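# Slide the held gear down onto its shaft and mesh it

## Task

The left gripper starts out holding a gear a little above the top end of a shaft. Lower the gear onto that shaft until it is fully seated and sits level and perpendicular to the shaft, with its teeth engaged with both neighbouring gears. Forcing or wedging it with too much pressure counts as a failure.

## Robot and tools

Robot: two six-joint arms, left_arm and right_arm, each ending in a two-finger parallel gripper. In every list the joints run waist, shoulder, elbow, wrist pitch, wrist yaw, wrist roll, and each arm's block of numbers is followed by its gripper value. Here only the left arm carries the gear. The right arm should stay clear, because contact between the two arms is penalised.

Frames: gripper positions (metres) and orientations (quat_wxyz) in results are given in each arm's own base frame. The fixed cameras and the table use the scene frame: origin at table height midway between the bases, +z up, +x out over the table, and the left arm on the +y side. The left base sits near y=+0.304 and the right near y=-0.271. A gripper's fingers point along its own +z axis and close along its y axis. end_effector_position is the point between the finger pads, just behind the tips. Reported poses can be off by a few centimetres.

execute_actions(actions, cameras): actions is a list of up to 15 actions. Each action is a list of up to 15 rows, one row per 1/30 s step, and a short action repeats its final row. Every row holds 14 numbers in [-1, 1]: the left arm's 6 joint values and its opening, then the right arm's 6 joint values and its opening. Joint values are offsets from the Joint targets in force when that action starts, not from the previous row. A value of 1.0 equals 2.224 rad for waist, shoulder and elbow, and 8.485 rad for the three wrist joints. Sending the same offset again moves the joint further. Stated joint ranges in rad: waist -2.618..3.054, shoulder 0..3.142, elbow 0..3.142, wrist pitch and yaw -1.571..1.571, wrist roll -2.094..2.094. An action that reaches more than 0.059 rad beyond a range is rejected for both arms. Opening is absolute rather than an offset: +1 fully open (about 87 mm between pads), 0 about 43 mm, -1 closed. To hold the gear, keep sending a value a little under the grip_measured reading; roughly 0.04 below it gives full force. Sending 0 for a gripper means close to 43 mm, so repeat the current opening to leave it unchanged. To keep an arm still, send 0 for all six of its joints. An empty actions list returns images and the full state.

move(target, speed, blend, opening_speed, blocking, cameras): target is one 14-number row laid out as above, or a list of up to 15 such rows. All joint values are offsets from the current Joint targets, and every row in a list counts from those same targets. speed is the top joint speed in rad/s, from 0.01 to 12.57 (default 0.5), either one number or one per target. blend (rad) rounds off intermediate targets. opening_speed (at least 0.2 per second on the -1..1 scale) ramps the gripper gradually. blocking=false returns early while the move keeps running. The result adds a move: line saying done, off_target (at rest but more than 0.035 rad off), moving, held or fault, and may add limits=held. Being done does not mean the gear is seated. The move does not avoid obstacles, and faster motion makes contacts harder.

wait(seconds 0..10): lets time pass while the last commands hold. stop(): brakes a running move. zoom_image(camera, region [x0,y0,x1,y1] in pixels, at most 504 by 504): gives a closer look at the latest image from cam_high, cam_left_wrist or cam_right_wrist, each 896x504. read_manual: returns licence text only. finished_scene(scene): ends the scene for good. The gear must remain seated with no help from the robot, and nothing may be called after it in the same reply.

Result lines: Joint positions (rad, followed by gripper 0 closed to 1 open), Joint velocities (marked within noise when still), Joint targets (the base for your next offsets), Joint torques (including the arm's own weight, so not a clean contact signal), grip_measured, Tool commands, end-effector pose, "joint sent to its limit", "joint command not followed" (the clearance check changed some steps), and MOTOR HOT or OVER-TEMPERATURE FAULT.

Suggested order: take a look first with an empty call, zooming on the shaft and the gear teeth. Line the gear bore up over the shaft, mostly with small waist and wrist corrections. Lower it slowly with small offsets or a slow move, turning wrist roll slightly if the teeth do not engage. Watch torques and off_target results for signs of jamming. Once it is fully down and level, open the gripper gently and lift clear.

Things to avoid: pressing hard or forcing the gear when it binds; releasing it while it is still moving or dropping it; knocking it or anything else off the table; hitting the bar, plate or rail under the bases; pressing on the wrist-camera cable; arm-to-arm contact; leaving an arm pushing or stretched out, which heats the motors (a fault at 90 °C folds that arm). To end a push, command the targets back past the measured positions.

Each tool is called after "Call:" by a JSON object that holds its "method" and its "body".

## Session

Call:
{"method": "execute_actions", "body": {"actions": []}}

Scene clock: 0.00 s.
left_arm: end_effector_position=(+0.2826, -0.1438, +0.1208) grip_measured=-0.512 end_effector_quat_wxyz=(-0.008, +0.859, +0.512, +0.005) | right_arm: end_effector_position=(+0.3825, +0.0000, +0.3605) grip_measured=+1.000 end_effector_quat_wxyz=(+0.707, +0.000, +0.707, +0.000)
Joint positions: left_arm=[-0.61 1.758 1.505 -1.329 -0.015 1.457 0.244] | right_arm=[0 1.047 1.047 0 0 0 1]
Joint velocities: within noise
Joint torques (N m): no reading
Heat: left arm: 30 °C; right arm: 29 °C.
Joint targets: left_arm=[-0.607 1.745 1.514 -1.335 -0.020 1.457] | right_arm=[0.000 1.042 1.060 0.010 -0.001 0.000]
Tool commands: left_gripper/opening=-1.0 right_gripper/opening=+1.0

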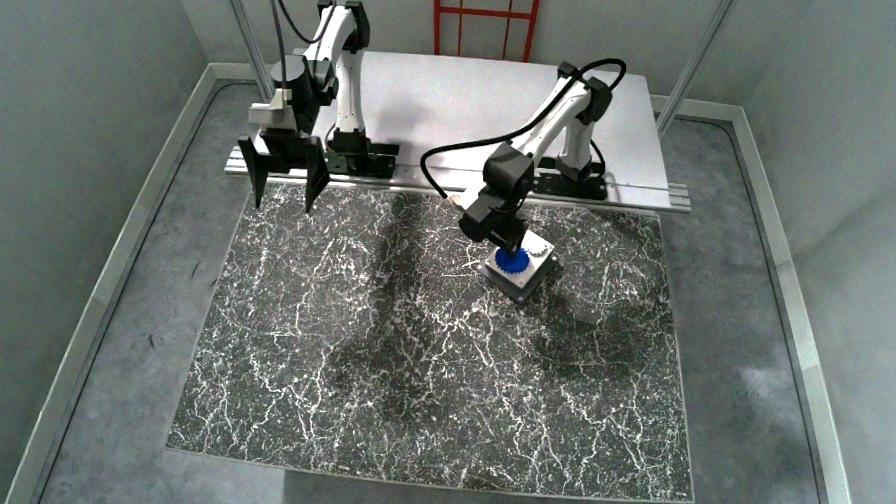

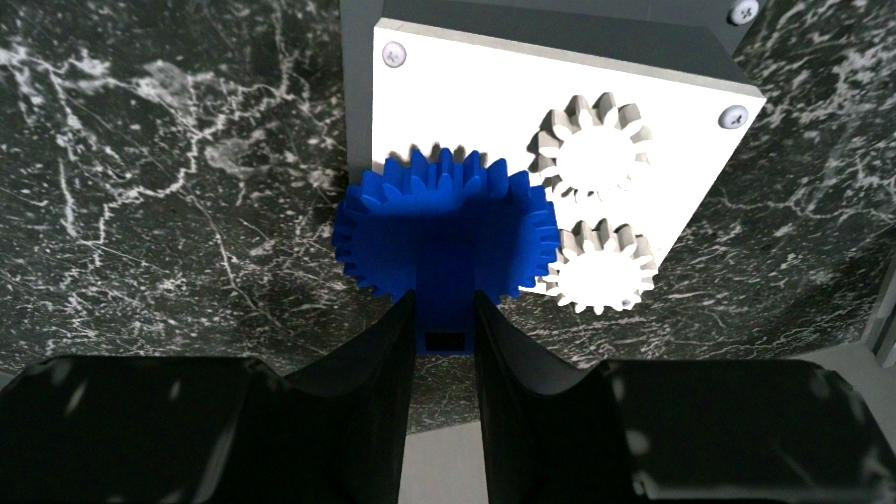

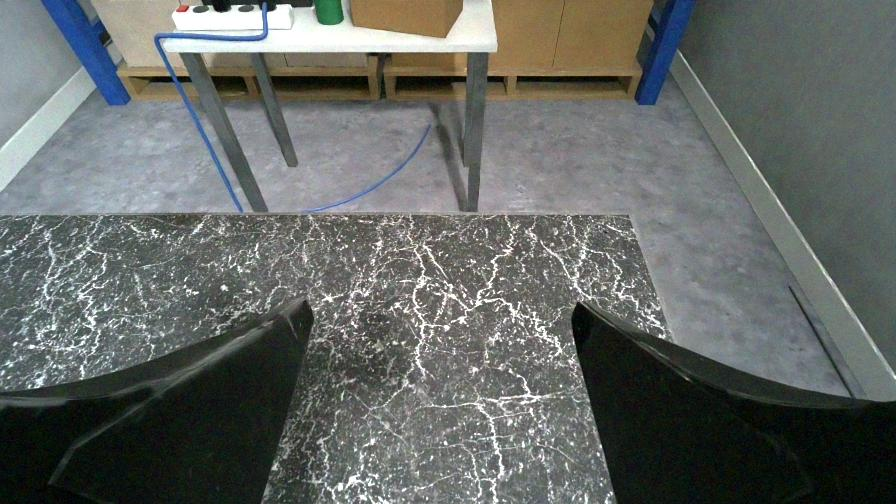

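Call:
{"method": "zoom_image", "body": {"camera": "cam_left_wrist", "region": [300, 100, 700, 360]}}

Call:
{"method": "zoom_image", "body": {"camera": "cam_high", "region": [460, 190, 580, 310]}}

Scaled by 1.260 from the camera's 896x504 image, which has a finer 1280x720 frame.

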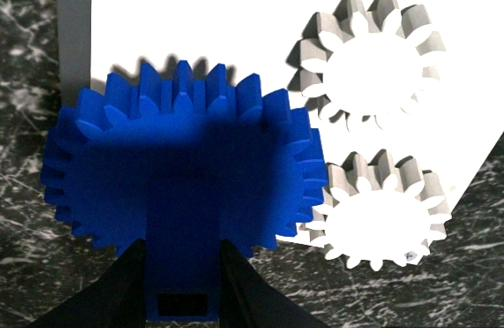

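Scaled by 4.200 from the camera's 896x504 image, which has a finer 1280x720 frame.

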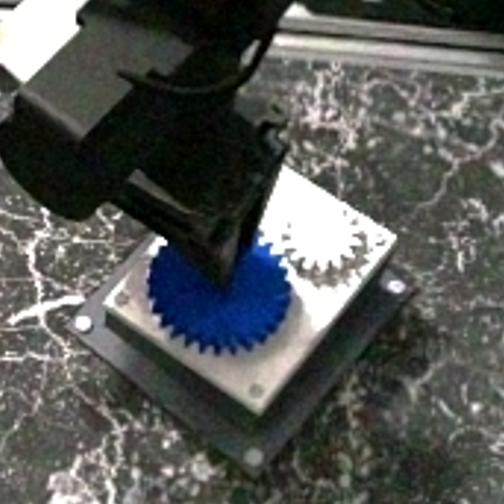

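Call:
{"method": "move", "body": {"target": [[0,-0.0007,0.0527,-0.014,0,0,-1,0,0,0,0,0,0,1],[-0.0989,-0.0007,0.0527,-0.014,0,-0.0259,-1,0,0,0,0,0,0,1]], "cameras": ["all"]}}

Call:
{"method": "zoom_image", "body": {"camera": "cam_left_wrist", "region": [300, 0, 804, 360]}}

Call:
{"method": "zoom_image", "body": {"camera": "cam_high", "region": [460, 190, 580, 310]}}

Scene clock: 69.50 s.
left_arm: end_effector_position=(+0.2376, -0.1958, +0.1472) grip_measured=-0.512 end_effector_quat_wxyz=(-0.006, +0.862, +0.507, +0.007) | right_arm: end_effector_position=(+0.3825, +0.0000, +0.3605) grip_measured=+1.000 end_effector_quat_wxyz=(+0.707, +0.000, +0.707, +0.000)
Joint positions: left_arm=[-0.827 1.758 1.61 -1.432 -0.015 1.252 0.244] | right_arm=[0 1.047 1.047 0 0 0 1]
Joint torques (N m): left_arm=[-0.16 -7.53 6.9 0.18 0.13 -0.18] | right_arm=[-0.23 -2.76 8.02 2.24 -0.06 0.1]
Heat: left arm: 36 °C; right arm: 36 °C.
Joint targets: left_arm=[-0.827 1.743 1.631 -1.453 -0.020 1.238] | right_arm=[0.000 1.042 1.060 0.010 -0.001 0.000]
move: done
camera_calibration:
cam_left_wrist: T_world_to_cam=[[-0.871815, 0.489835, -0.000518046, 0.301682], [0.299255, 0.533454, 0.791121, -0.0638638], [0.387795, 0.689556, -0.611659, 0.274398], [0, 0, 0, 1]] pos_world=[0.175712, -0.302919, 0.218518]

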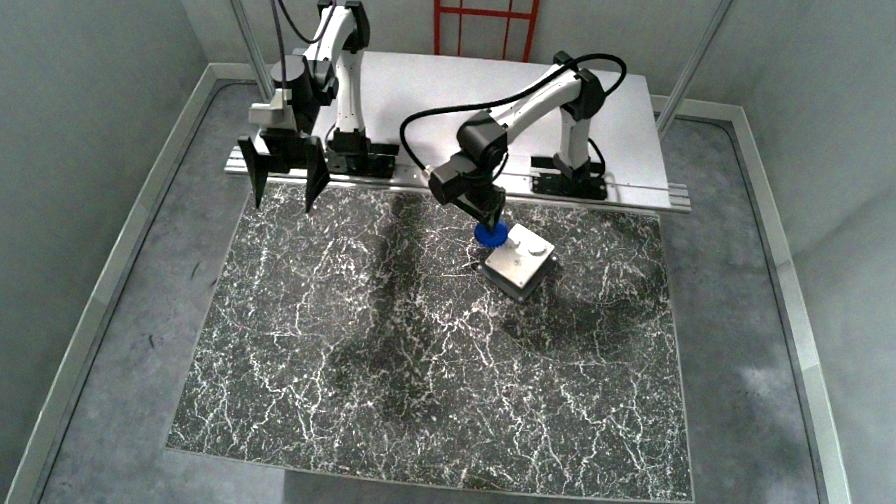

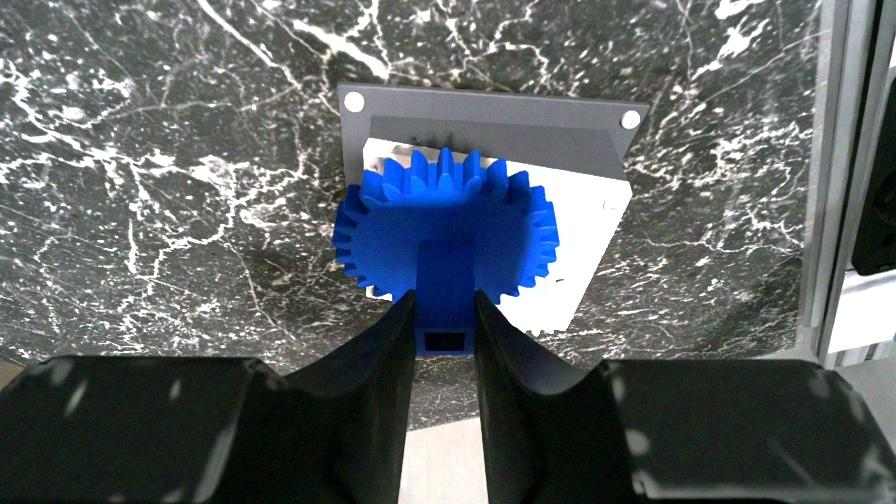

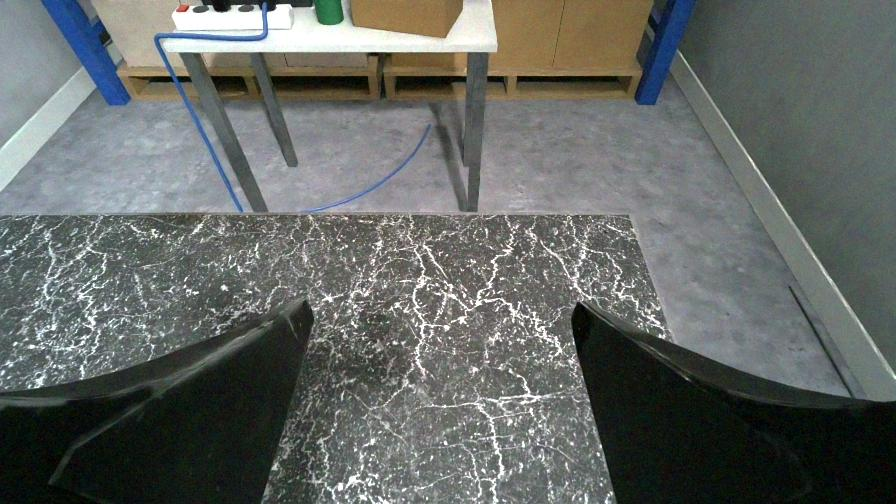

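Scaled by 1.000.

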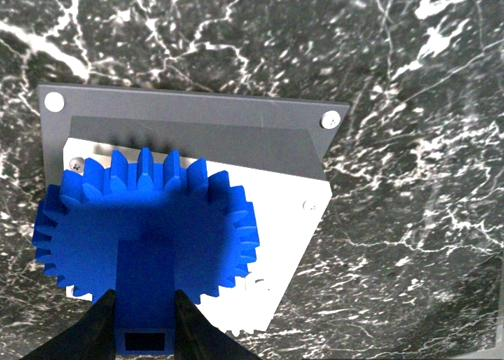

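Scaled by 4.200 from the camera's 896x504 image, which has a finer 1280x720 frame.

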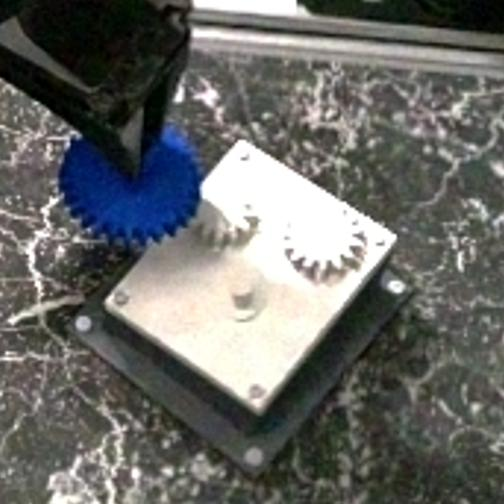

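Call:
{"method": "move", "body": {"target": [0.054,0.104,0.124,-0.0053,0,0.0141,-1,0,0,0,0,0,0,1], "cameras": ["all"]}}

Call:
{"method": "zoom_image", "body": {"camera": "cam_left_wrist", "region": [392, 0, 896, 360]}}

Call:
{"method": "zoom_image", "body": {"camera": "cam_high", "region": [460, 190, 580, 310]}}

Scene clock: 83.73 s.
left_arm: end_effector_position=(+0.3037, -0.2056, +0.1493) grip_measured=-0.512 end_effector_quat_wxyz=(+0.006, +0.856, +0.518, +0.010) | right_arm: end_effector_position=(+0.3825, +0.0000, +0.3605) grip_measured=+1.000 end_effector_quat_wxyz=(+0.707, +0.000, +0.707, +0.000)
Joint positions: left_arm=[-0.713 1.962 1.883 -1.476 -0.015 1.34 0.244] | right_arm=[0 1.047 1.047 0 0 0 1]
Joint torques (N m): left_arm=[0.44 -6.75 6.94 0.22 0.12 0.14] | right_arm=[-0.24 -2.77 8.01 2.24 -0.07 0.09]
Heat: left arm: 36 °C; right arm: 36 °C.
Joint targets: left_arm=[-0.707 1.975 1.907 -1.498 -0.020 1.357] | right_arm=[0.000 1.042 1.060 0.010 -0.001 0.000]
move: done
camera_calibration:
cam_left_wrist: T_world_to_cam=[[-0.883799, 0.467218, -0.0246258, 0.366661], [0.271062, 0.554227, 0.786992, -0.0666296], [0.381345, 0.688868, -0.616471, 0.259265], [0, 0, 0, 1]] pos_world=[0.243246, -0.312983, 0.221296]

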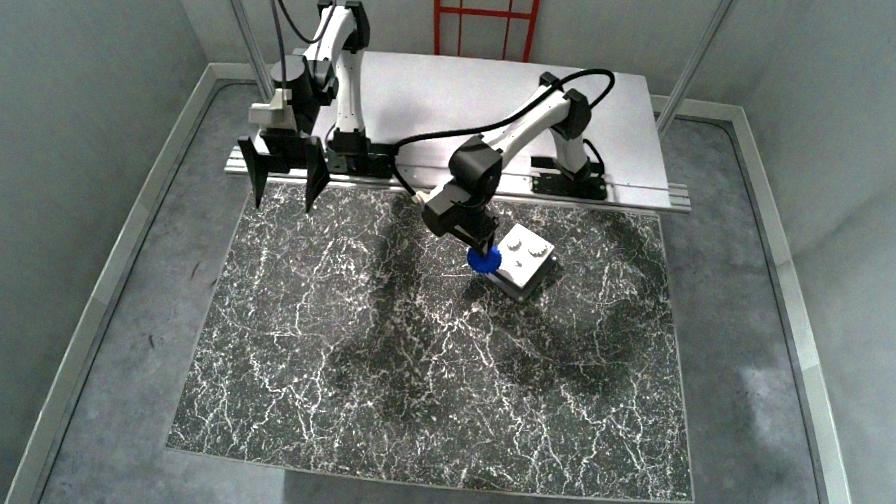

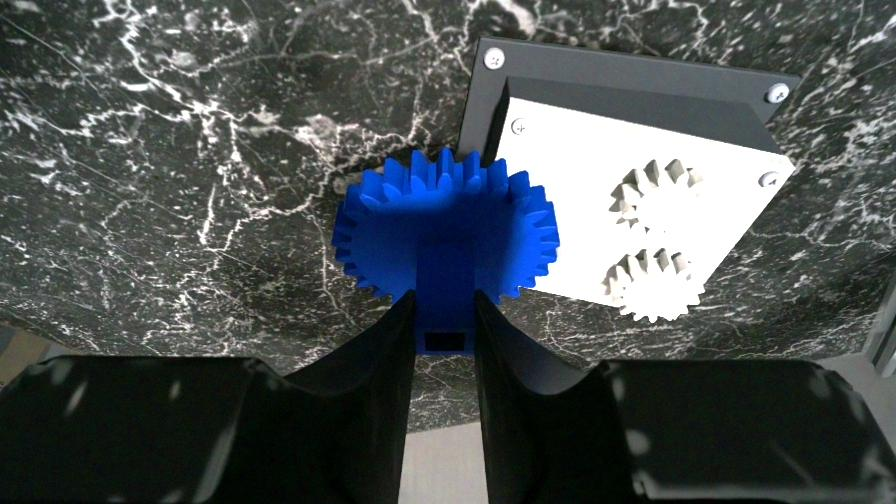

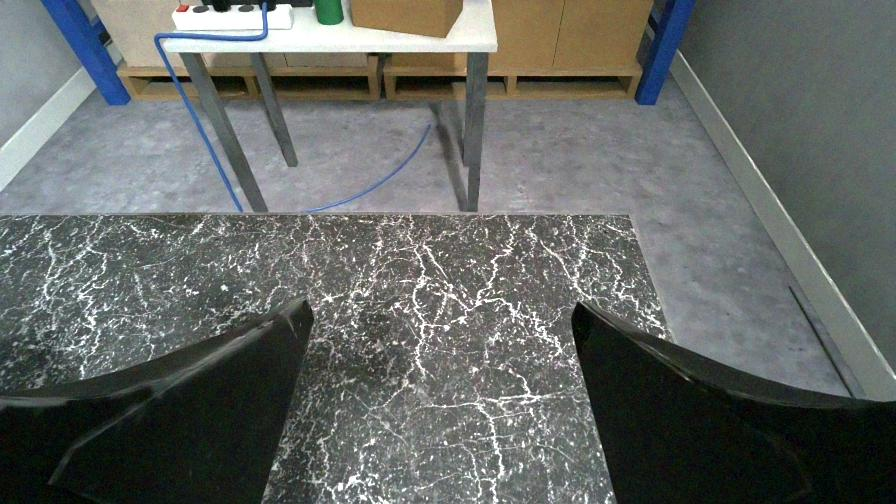

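Scaled by 1.000.

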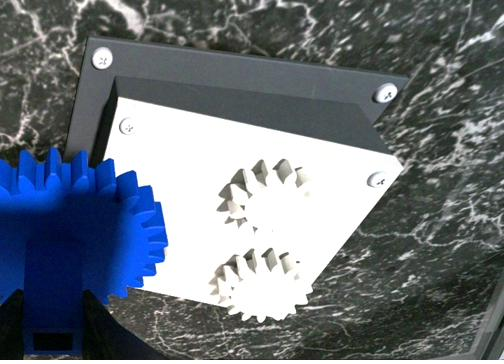

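Scaled by 4.200 from the camera's 896x504 image, which has a finer 1280x720 frame.

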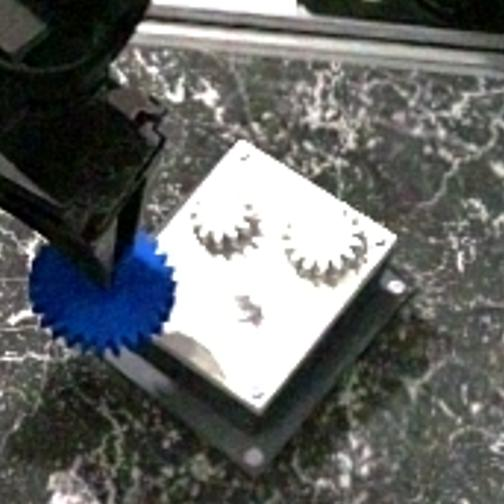

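Call:
{"method": "zoom_image", "body": {"camera": "cam_left_wrist", "region": [480, 130, 680, 330]}}

Scaled by 2.520 from the camera's 896x504 image, which has a finer 1280x720 frame.

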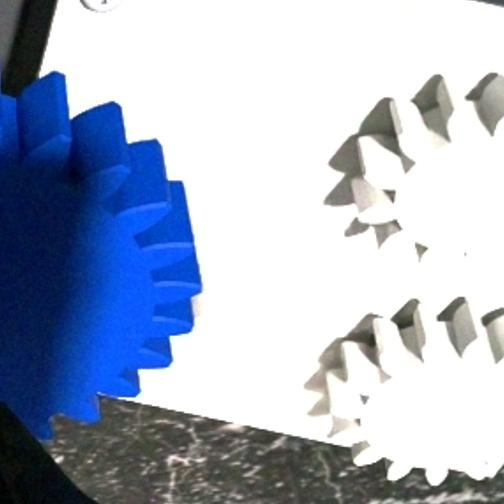

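Call:
{"method": "move", "body": {"target": [0.1439,-0.104,-0.124,0.0053,0,0.0377,-1,0,0,0,0,0,0,1], "cameras": ["cam_high","cam_left_wrist"]}}

Call:
{"method": "zoom_image", "body": {"camera": "cam_left_wrist", "region": [300, 0, 804, 360]}}

Call:
{"method": "zoom_image", "body": {"camera": "cam_high", "region": [460, 190, 580, 310]}}

Scene clock: 146.03 s.
left_arm: end_effector_position=(+0.3132, -0.0811, +0.1475) grip_measured=-0.512 end_effector_quat_wxyz=(-0.019, +0.855, +0.519, -0.005) | right_arm: end_effector_position=(+0.3825, +0.0000, +0.3605) grip_measured=+1.000 end_effector_quat_wxyz=(+0.707, +0.000, +0.707, +0.000)
Joint positions: left_arm=[-0.391 1.78 1.637 -1.464 -0.015 1.66 0.244] | right_arm=[0 1.047 1.047 0 0 0 1]
Joint torques (N m): left_arm=[0.2 -9.18 4.53 0.39 0.12 0.17] | right_arm=[-0.24 -2.77 8.02 2.24 -0.07 0.09]
Heat: left arm: 36 °C; right arm: 38 °C.
Joint targets: left_arm=[-0.387 1.744 1.631 -1.453 -0.020 1.677] | right_arm=[0.000 1.042 1.060 0.010 -0.001 0.000]
move: off_target (left_arm); left_arm: the shoulder is farthest, 0.036 rad from its target
camera_calibration:
cam_left_wrist: T_world_to_cam=[[-0.885003, 0.464436, 0.0326827, 0.308518], [0.309087, 0.533579, 0.787248, -0.150334], [0.348187, 0.706819, -0.61577, 0.180534], [0, 0, 0, 1]] pos_world=[0.256646, -0.190676, 0.219434]
Images, in order (width x height): cam_high 896x504, cam_left_wrist 896x504.

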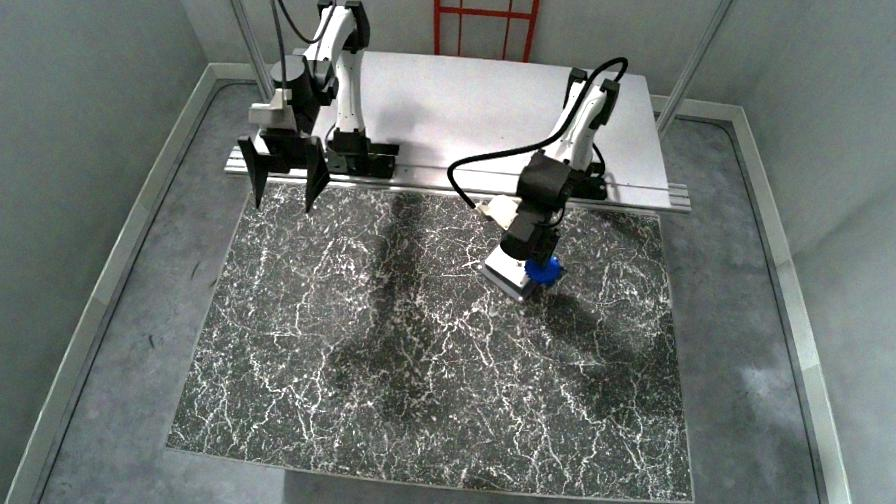

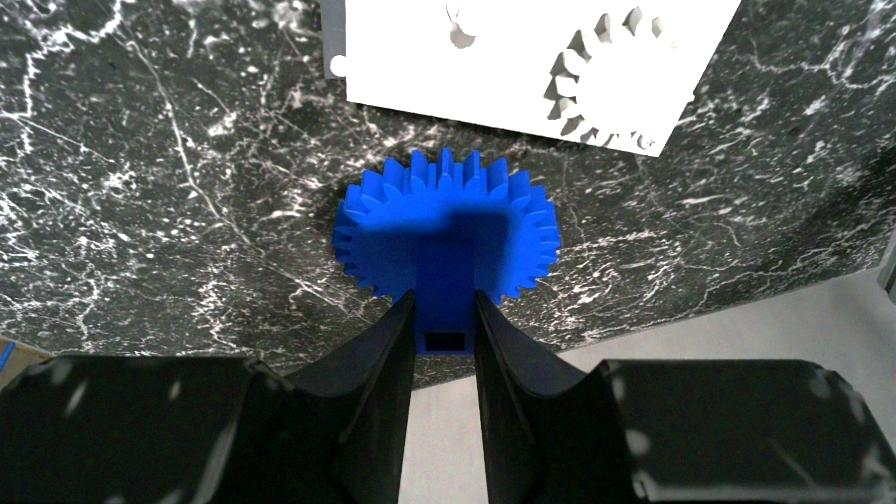

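Scaled by 1.000.

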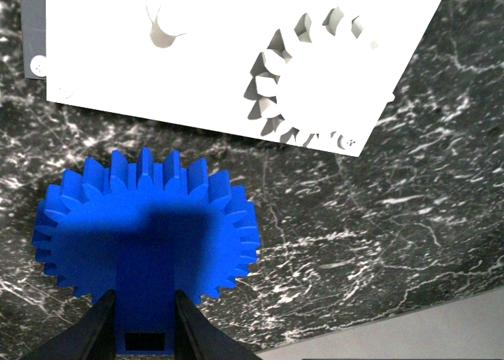

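Scaled by 4.200 from the camera's 896x504 image, which has a finer 1280x720 frame.

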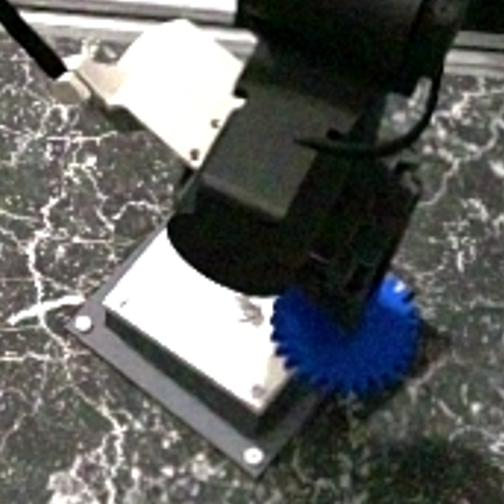

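Call:
{"method": "move", "body": {"target": [-0.027,0,0,0,0,-0.0071,-1,0,0,0,0,0,0,1], "cameras": ["cam_left_wrist"]}}

Call:
{"method": "zoom_image", "body": {"camera": "cam_left_wrist", "region": [320, 0, 700, 360]}}

Call:
{"method": "zoom_image", "body": {"camera": "cam_left_wrist", "region": [380, 10, 540, 150]}}

Scene clock: 150.83 s.
left_arm: end_effector_position=(+0.3073, -0.0978, +0.1475) grip_measured=-0.512 end_effector_quat_wxyz=(-0.019, +0.862, +0.507, -0.003) | right_arm: end_effector_position=(+0.3825, +0.0000, +0.3605) grip_measured=+1.000 end_effector_quat_wxyz=(+0.707, +0.000, +0.707, +0.000)
Joint positions: left_arm=[-0.446 1.78 1.637 -1.464 -0.015 1.631 0.244] | right_arm=[0 1.047 1.047 0 0 0 1]
Joint torques (N m): left_arm=[-0.21 -9.31 4.62 0.42 0.13 -0.17] | right_arm=[-0.24 -2.76 8.02 2.24 -0.07 0.09]
Heat: left arm: 36 °C; right arm: 38 °C.
Joint targets: left_arm=[-0.447 1.744 1.631 -1.453 -0.020 1.617] | right_arm=[0.000 1.042 1.060 0.010 -0.001 0.000]
move: off_target (left_arm); left_arm: the shoulder is farthest, 0.036 rad from its target
camera_calibration:
cam_left_wrist: T_world_to_cam=[[-0.872348, 0.487865, 0.0315668, 0.309676], [0.322007, 0.524793, 0.787974, -0.14458], [0.367859, 0.697552, -0.614898, 0.187323], [0, 0, 0, 1]] pos_world=[0.247792, -0.205874, 0.219335]
Images, in order (width x height): cam_left_wrist 896x504.

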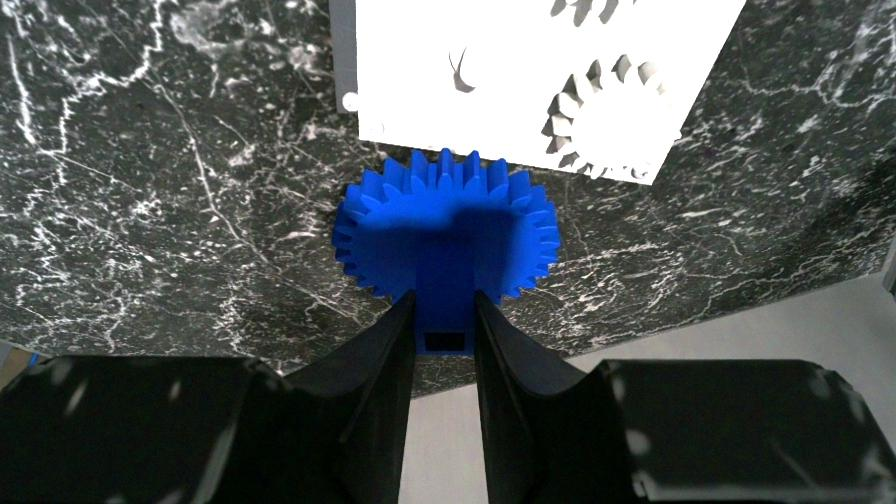

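Scaled by 1.326 from the camera's 896x504 image, which has a finer 1280x720 frame.

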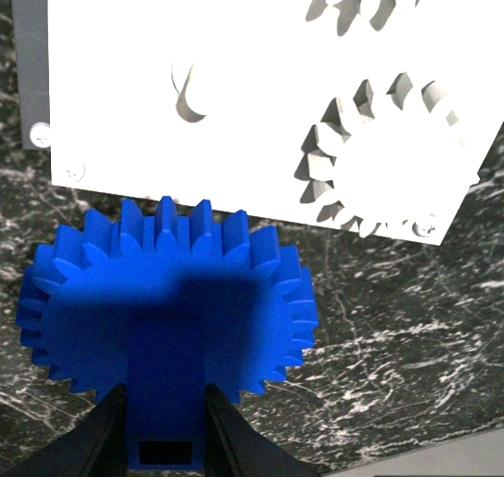

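Scaled by 3.150 from the camera's 896x504 image, which has a finer 1280x720 frame.

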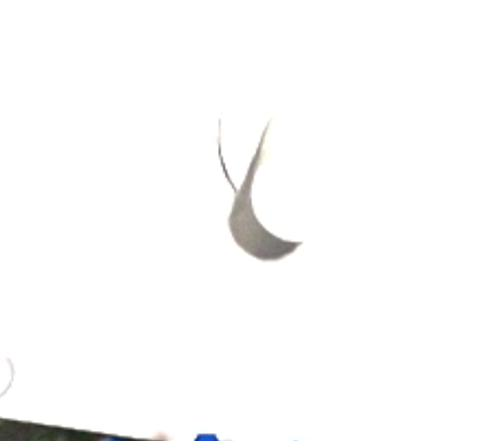

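Call:
{"method": "move", "body": {"target": [-0.17,0,0,0,0,-0.0446,-1,0,0,0,0,0,0,1], "speed": 1.0, "cameras": ["cam_high","cam_left_wrist"]}}

Call:
{"method": "zoom_image", "body": {"camera": "cam_high", "region": [482, 220, 562, 300]}}

Call:
{"method": "zoom_image", "body": {"camera": "cam_high", "region": [503, 240, 543, 280]}}

Scene clock: 302.10 s.
left_arm: end_effector_position=(+0.2377, -0.1965, +0.1479) grip_measured=-0.512 end_effector_quat_wxyz=(-0.016, +0.863, +0.505, +0.005) | right_arm: end_effector_position=(+0.3825, +0.0000, +0.3605) grip_measured=+1.000 end_effector_quat_wxyz=(+0.707, +0.000, +0.707, +0.000)
Joint positions: left_arm=[-0.828 1.78 1.637 -1.457 -0.016 1.253 0.244] | right_arm=[0 1.047 1.047 0 0 0 1]
Joint torques (N m): left_arm=[0.18 -9.28 4.56 0.37 0.13 -0.18] | right_arm=[-0.24 -2.76 8.02 2.24 -0.07 0.1]
Heat: left arm: 46 °C; right arm: 41 °C.
Joint targets: left_arm=[-0.826 1.744 1.631 -1.453 -0.020 1.239] | right_arm=[0.000 1.042 1.060 0.010 -0.001 0.000]
move: off_target (left_arm); left_arm: the shoulder is farthest, 0.036 rad from its target
camera_calibration:
cam_left_wrist: T_world_to_cam=[[-0.870385, 0.492033, 0.0182672, 0.299408], [0.311113, 0.520833, 0.794947, -0.069975], [0.381626, 0.697594, -0.606403, 0.277509], [0, 0, 0, 1]] pos_world=[0.176465, -0.304462, 0.21844]
Images, in order (width x height): cam_high 896x504, cam_left_wrist 896x504.

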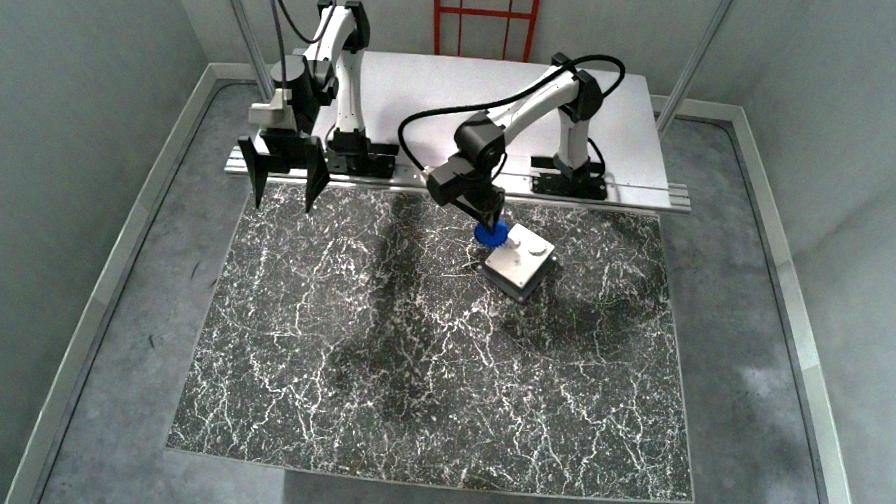

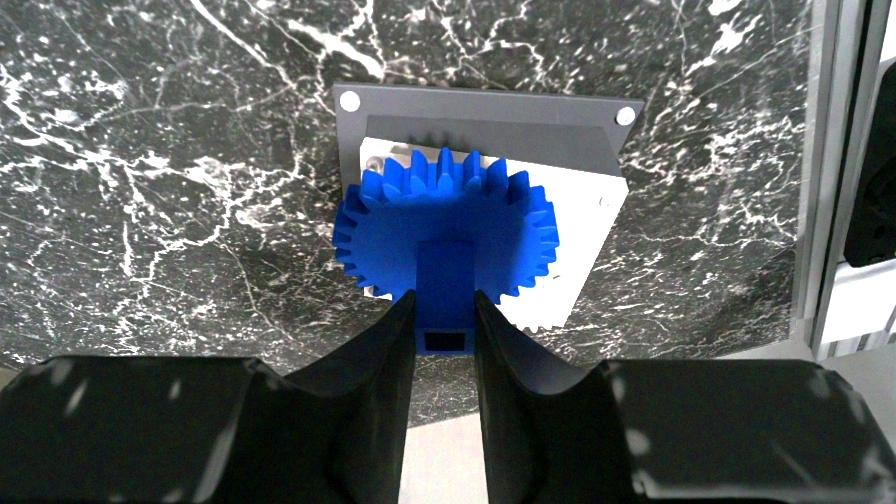

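Scaled by 6.300 from the camera's 896x504 image, which has a finer 1280x720 frame.

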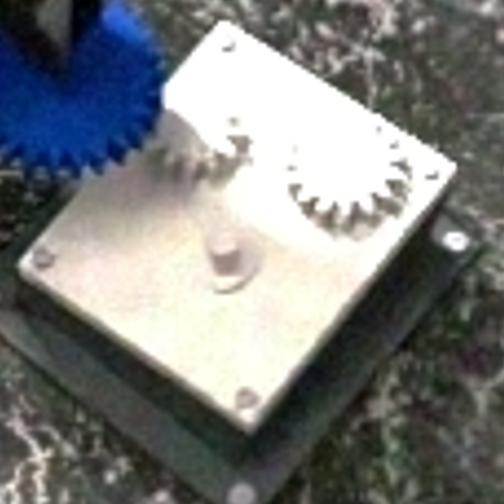

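Scaled by 12.600 from the camera's 896x504 image, which has a finer 1280x720 frame.

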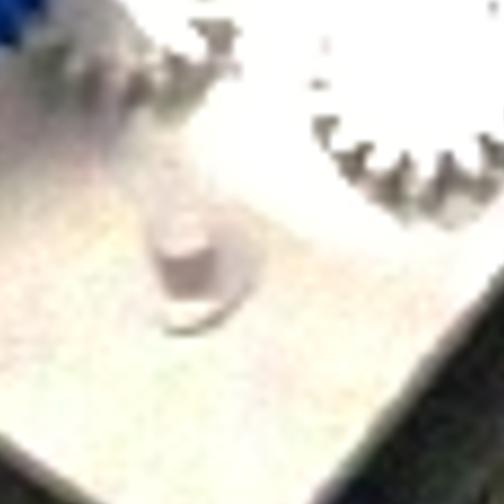

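Call:
{"method": "move", "body": {"target": [[0.1021,0,0,0,0,0.0266,-1,0,0,0,0,0,0,1],[0.1021,-0.0175,-0.0598,0.0111,0,0.0266,-1,0,0,0,0,0,0,1]], "cameras": ["cam_high","cam_left_wrist"]}}

Call:
{"method": "zoom_image", "body": {"camera": "cam_high", "region": [482, 220, 562, 300]}}

Call:
{"method": "zoom_image", "body": {"camera": "cam_left_wrist", "region": [300, 60, 700, 340]}}

Scene clock: 350.97 s.
left_arm: end_effector_position=(+0.2747, -0.1347, +0.1247) grip_measured=-0.512 end_effector_quat_wxyz=(-0.022, +0.854, +0.519, -0.001) | right_arm: end_effector_position=(+0.3825, +0.0000, +0.3605) grip_measured=+1.000 end_effector_quat_wxyz=(+0.707, +0.000, +0.707, +0.000)
Joint positions: left_arm=[-0.601 1.745 1.503 -1.369 -0.016 1.448 0.244] | right_arm=[0 1.047 1.047 0 0 0 1]
Joint torques (N m): left_arm=[0.03 -9.32 4.72 0.39 0.12 0.17] | right_arm=[-0.25 -2.76 8.02 2.24 -0.07 0.09]
Heat: left arm: 47 °C; right arm: 41 °C.
Joint targets: left_arm=[-0.598 1.705 1.498 -1.359 -0.020 1.464] | right_arm=[0.000 1.042 1.060 0.010 -0.001 0.000]
move: off_target (left_arm); left_arm: the shoulder is farthest, 0.040 rad from its target
camera_calibration:
cam_left_wrist: T_world_to_cam=[[-0.885925, 0.462621, 0.0334363, 0.300045], [0.305562, 0.52788, 0.792448, -0.0923974], [0.348953, 0.712267, -0.609022, 0.217493], [0, 0, 0, 1]] pos_world=[0.218156, -0.244946, 0.195646]
Images, in order (width x height): cam_high 896x504, cam_left_wrist 896x504.

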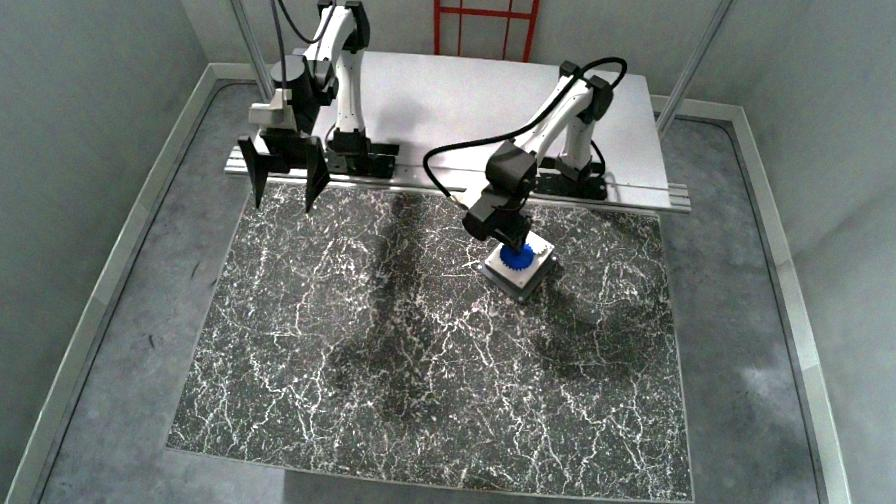

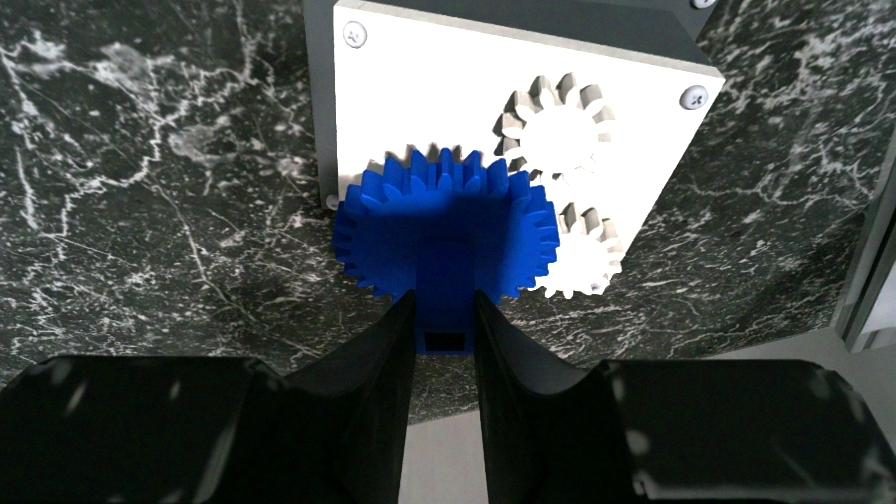

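Scaled by 6.300 from the camera's 896x504 image, which has a finer 1280x720 frame.

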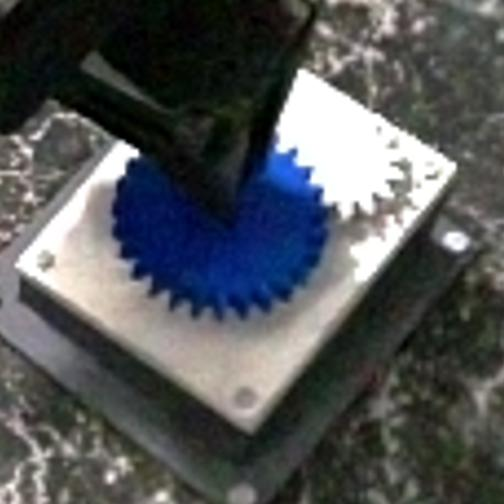

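Scaled by 1.260 from the camera's 896x504 image, which has a finer 1280x720 frame.

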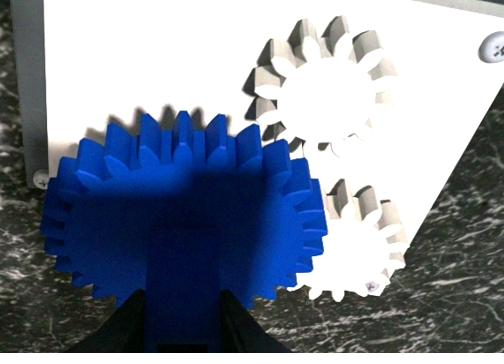

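Call:
{"method": "zoom_image", "body": {"camera": "cam_high", "region": [496, 236, 540, 276]}}

Call:
{"method": "zoom_image", "body": {"camera": "cam_left_wrist", "region": [440, 60, 640, 320]}}

Scaled by 11.455 from the camera's 896x504 image, which has a finer 1280x720 frame.

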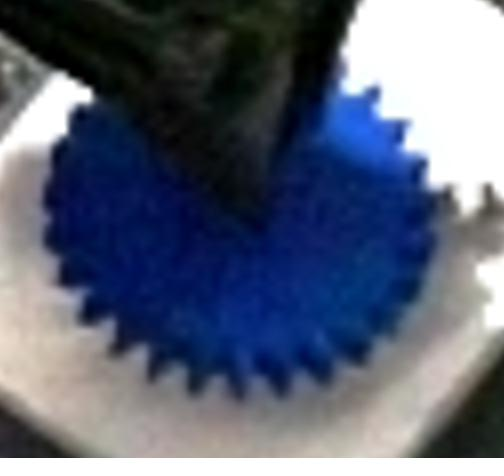

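Scaled by 1.938 from the camera's 896x504 image, which has a finer 1280x720 frame.

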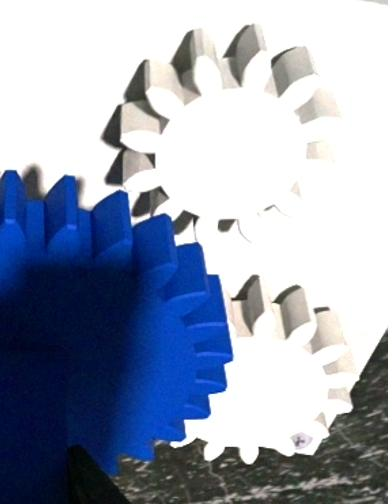

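Call:
{"method": "move", "body": {"target": [0.0056,-0.0139,-0.0237,0.0061,0,0.0015,-1,0,0,0,0,0,0,1], "speed": 0.1, "cameras": ["cam_high","cam_left_wrist"]}}

Call:
{"method": "zoom_image", "body": {"camera": "cam_high", "region": [496, 236, 540, 276]}}

Call:
{"method": "zoom_image", "body": {"camera": "cam_left_wrist", "region": [300, 60, 700, 340]}}

Scene clock: 386.90 s.
left_arm: end_effector_position=(+0.2754, -0.1335, +0.1206) grip_measured=-0.512 end_effector_quat_wxyz=(-0.007, +0.856, +0.516, +0.005) | right_arm: end_effector_position=(+0.3825, +0.0000, +0.3605) grip_measured=+1.000 end_effector_quat_wxyz=(+0.707, +0.000, +0.707, +0.000)
Joint positions: left_arm=[-0.596 1.713 1.452 -1.318 -0.016 1.46 0.244] | right_arm=[0 1.047 1.047 0 0 0 1]
Joint torques (N m): left_arm=[0.8 -9.11 4.62 0.44 0.16 0.15] | right_arm=[-0.24 -2.76 8.02 2.24 -0.07 0.09]
Heat: left arm: 44 °C; right arm: 42 °C.
Joint targets: left_arm=[-0.586 1.674 1.445 -1.307 -0.020 1.477] | right_arm=[0.000 1.042 1.060 0.010 -0.001 0.000]
move: off_target (left_arm); left_arm: the shoulder is farthest, 0.039 rad from its target
camera_calibration:
cam_left_wrist: T_world_to_cam=[[-0.8828, 0.469743, 0.00218741, 0.304186], [0.289216, 0.539849, 0.790517, -0.0836903], [0.370159, 0.698502, -0.612436, 0.206594], [0, 0, 0, 1]] pos_world=[0.216267, -0.242015, 0.192019]
Images, in order (width x height): cam_high 896x504, cam_left_wrist 896x504.

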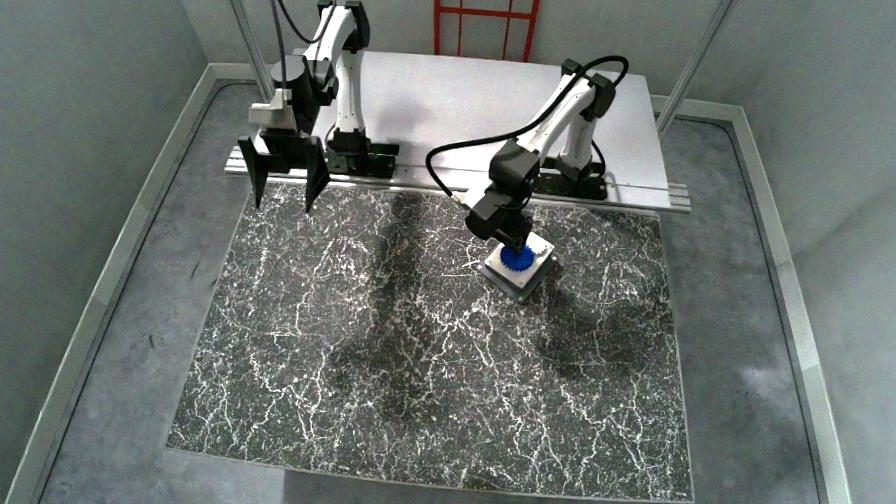

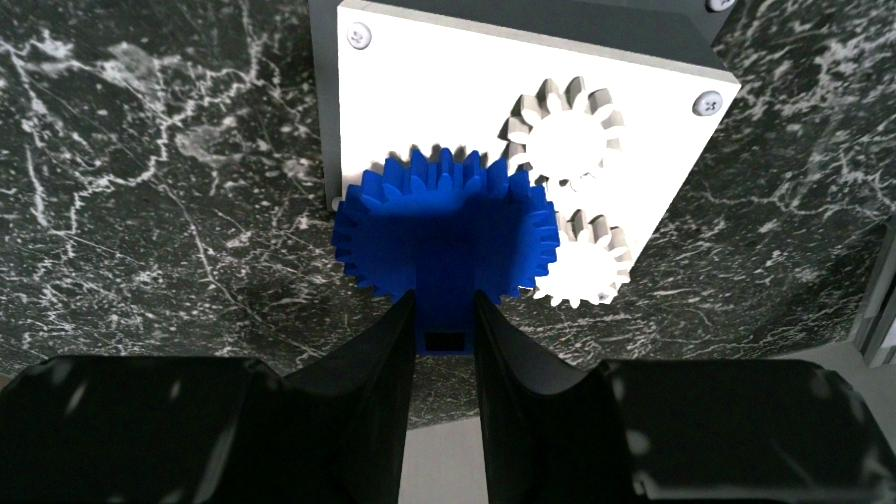

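Scaled by 11.455 from the camera's 896x504 image, which has a finer 1280x720 frame.

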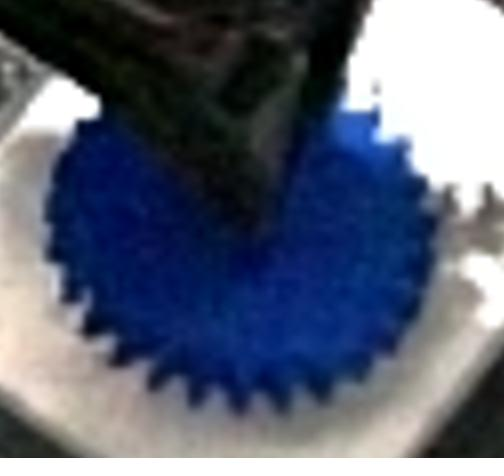

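Scaled by 1.260 from the camera's 896x504 image, which has a finer 1280x720 frame.

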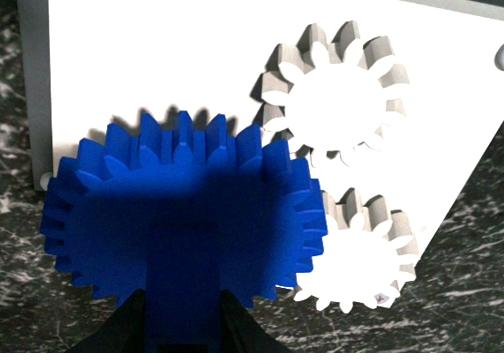

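Call:
{"method": "move", "body": {"target": [0.0056,0.0009,0,0,0,0.0014,-1,0,0,0,0,0,0,1], "speed": 0.1, "cameras": ["cam_high","cam_left_wrist"]}}

Call:
{"method": "zoom_image", "body": {"camera": "cam_high", "region": [496, 236, 540, 276]}}

Call:
{"method": "zoom_image", "body": {"camera": "cam_left_wrist", "region": [300, 60, 700, 340]}}

Scene clock: 394.87 s.
left_arm: end_effector_position=(+0.2776, -0.1303, +0.1206) grip_measured=-0.512 end_effector_quat_wxyz=(-0.007, +0.856, +0.517, +0.005) | right_arm: end_effector_position=(+0.3825, +0.0000, +0.3605) grip_measured=+1.000 end_effector_quat_wxyz=(+0.707, +0.000, +0.707, +0.000)
Joint positions: left_arm=[-0.584 1.713 1.452 -1.317 -0.016 1.471 0.244] | right_arm=[0 1.047 1.047 0 0 0 1]
Joint torques (N m): left_arm=[0.75 -8.92 4.62 0.46 0.14 0.15] | right_arm=[-0.24 -2.76 8.02 2.24 -0.07 0.09]
Heat: left arm: 45 °C; right arm: 42 °C.
Joint targets: left_arm=[-0.573 1.676 1.445 -1.307 -0.020 1.489] | right_arm=[0.000 1.042 1.060 0.010 -0.001 0.000]
move: off_target (left_arm); left_arm: the shoulder is farthest, 0.037 rad from its target
camera_calibration:
cam_left_wrist: T_world_to_cam=[[-0.883328, 0.468751, 0.00199149, 0.304587], [0.288486, 0.540273, 0.790494, -0.0857342], [0.369469, 0.69884, -0.612466, 0.203853], [0, 0, 0, 1]] pos_world=[0.218466, -0.238916, 0.192019]
Images, in order (width x height): cam_high 896x504, cam_left_wrist 896x504.

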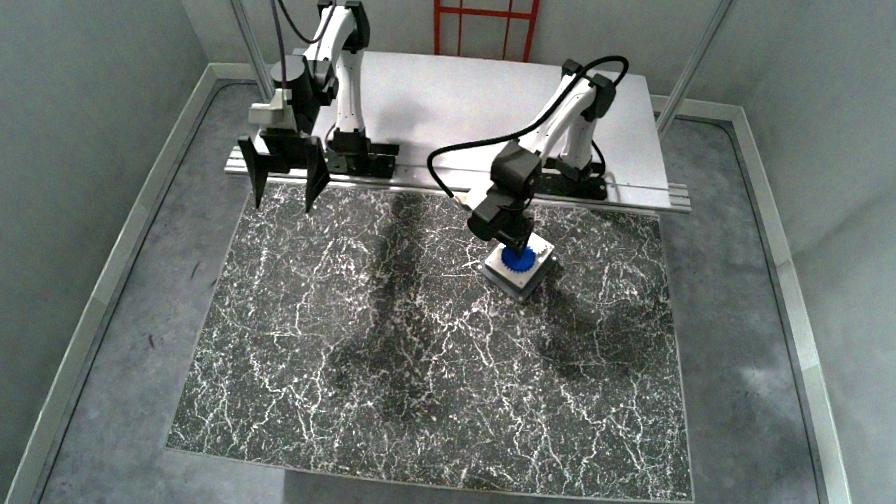

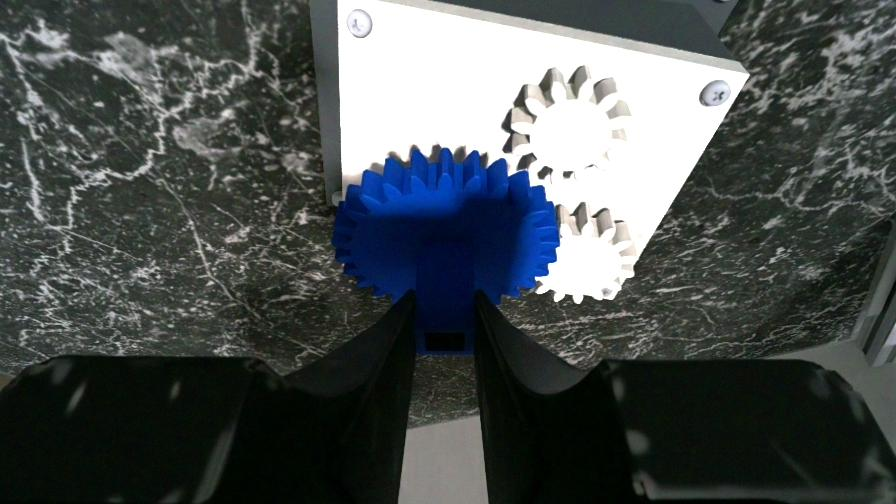

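Scaled by 11.455 from the camera's 896x504 image, which has a finer 1280x720 frame.

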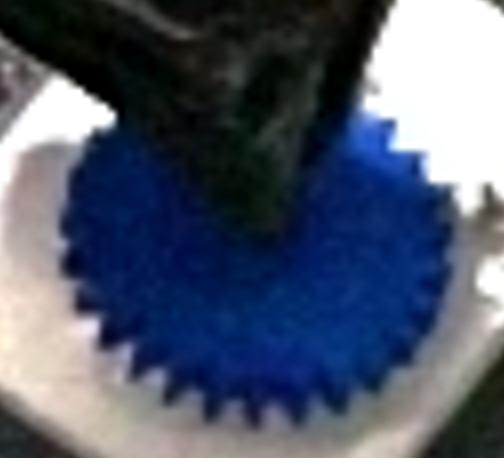

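Scaled by 1.260 from the camera's 896x504 image, which has a finer 1280x720 frame.

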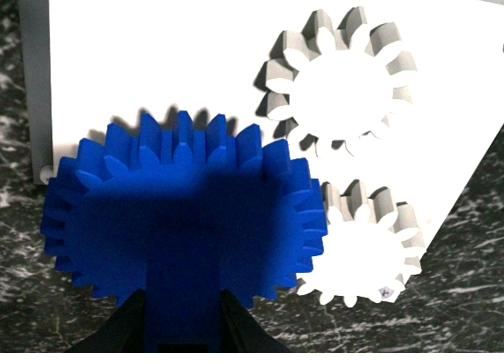

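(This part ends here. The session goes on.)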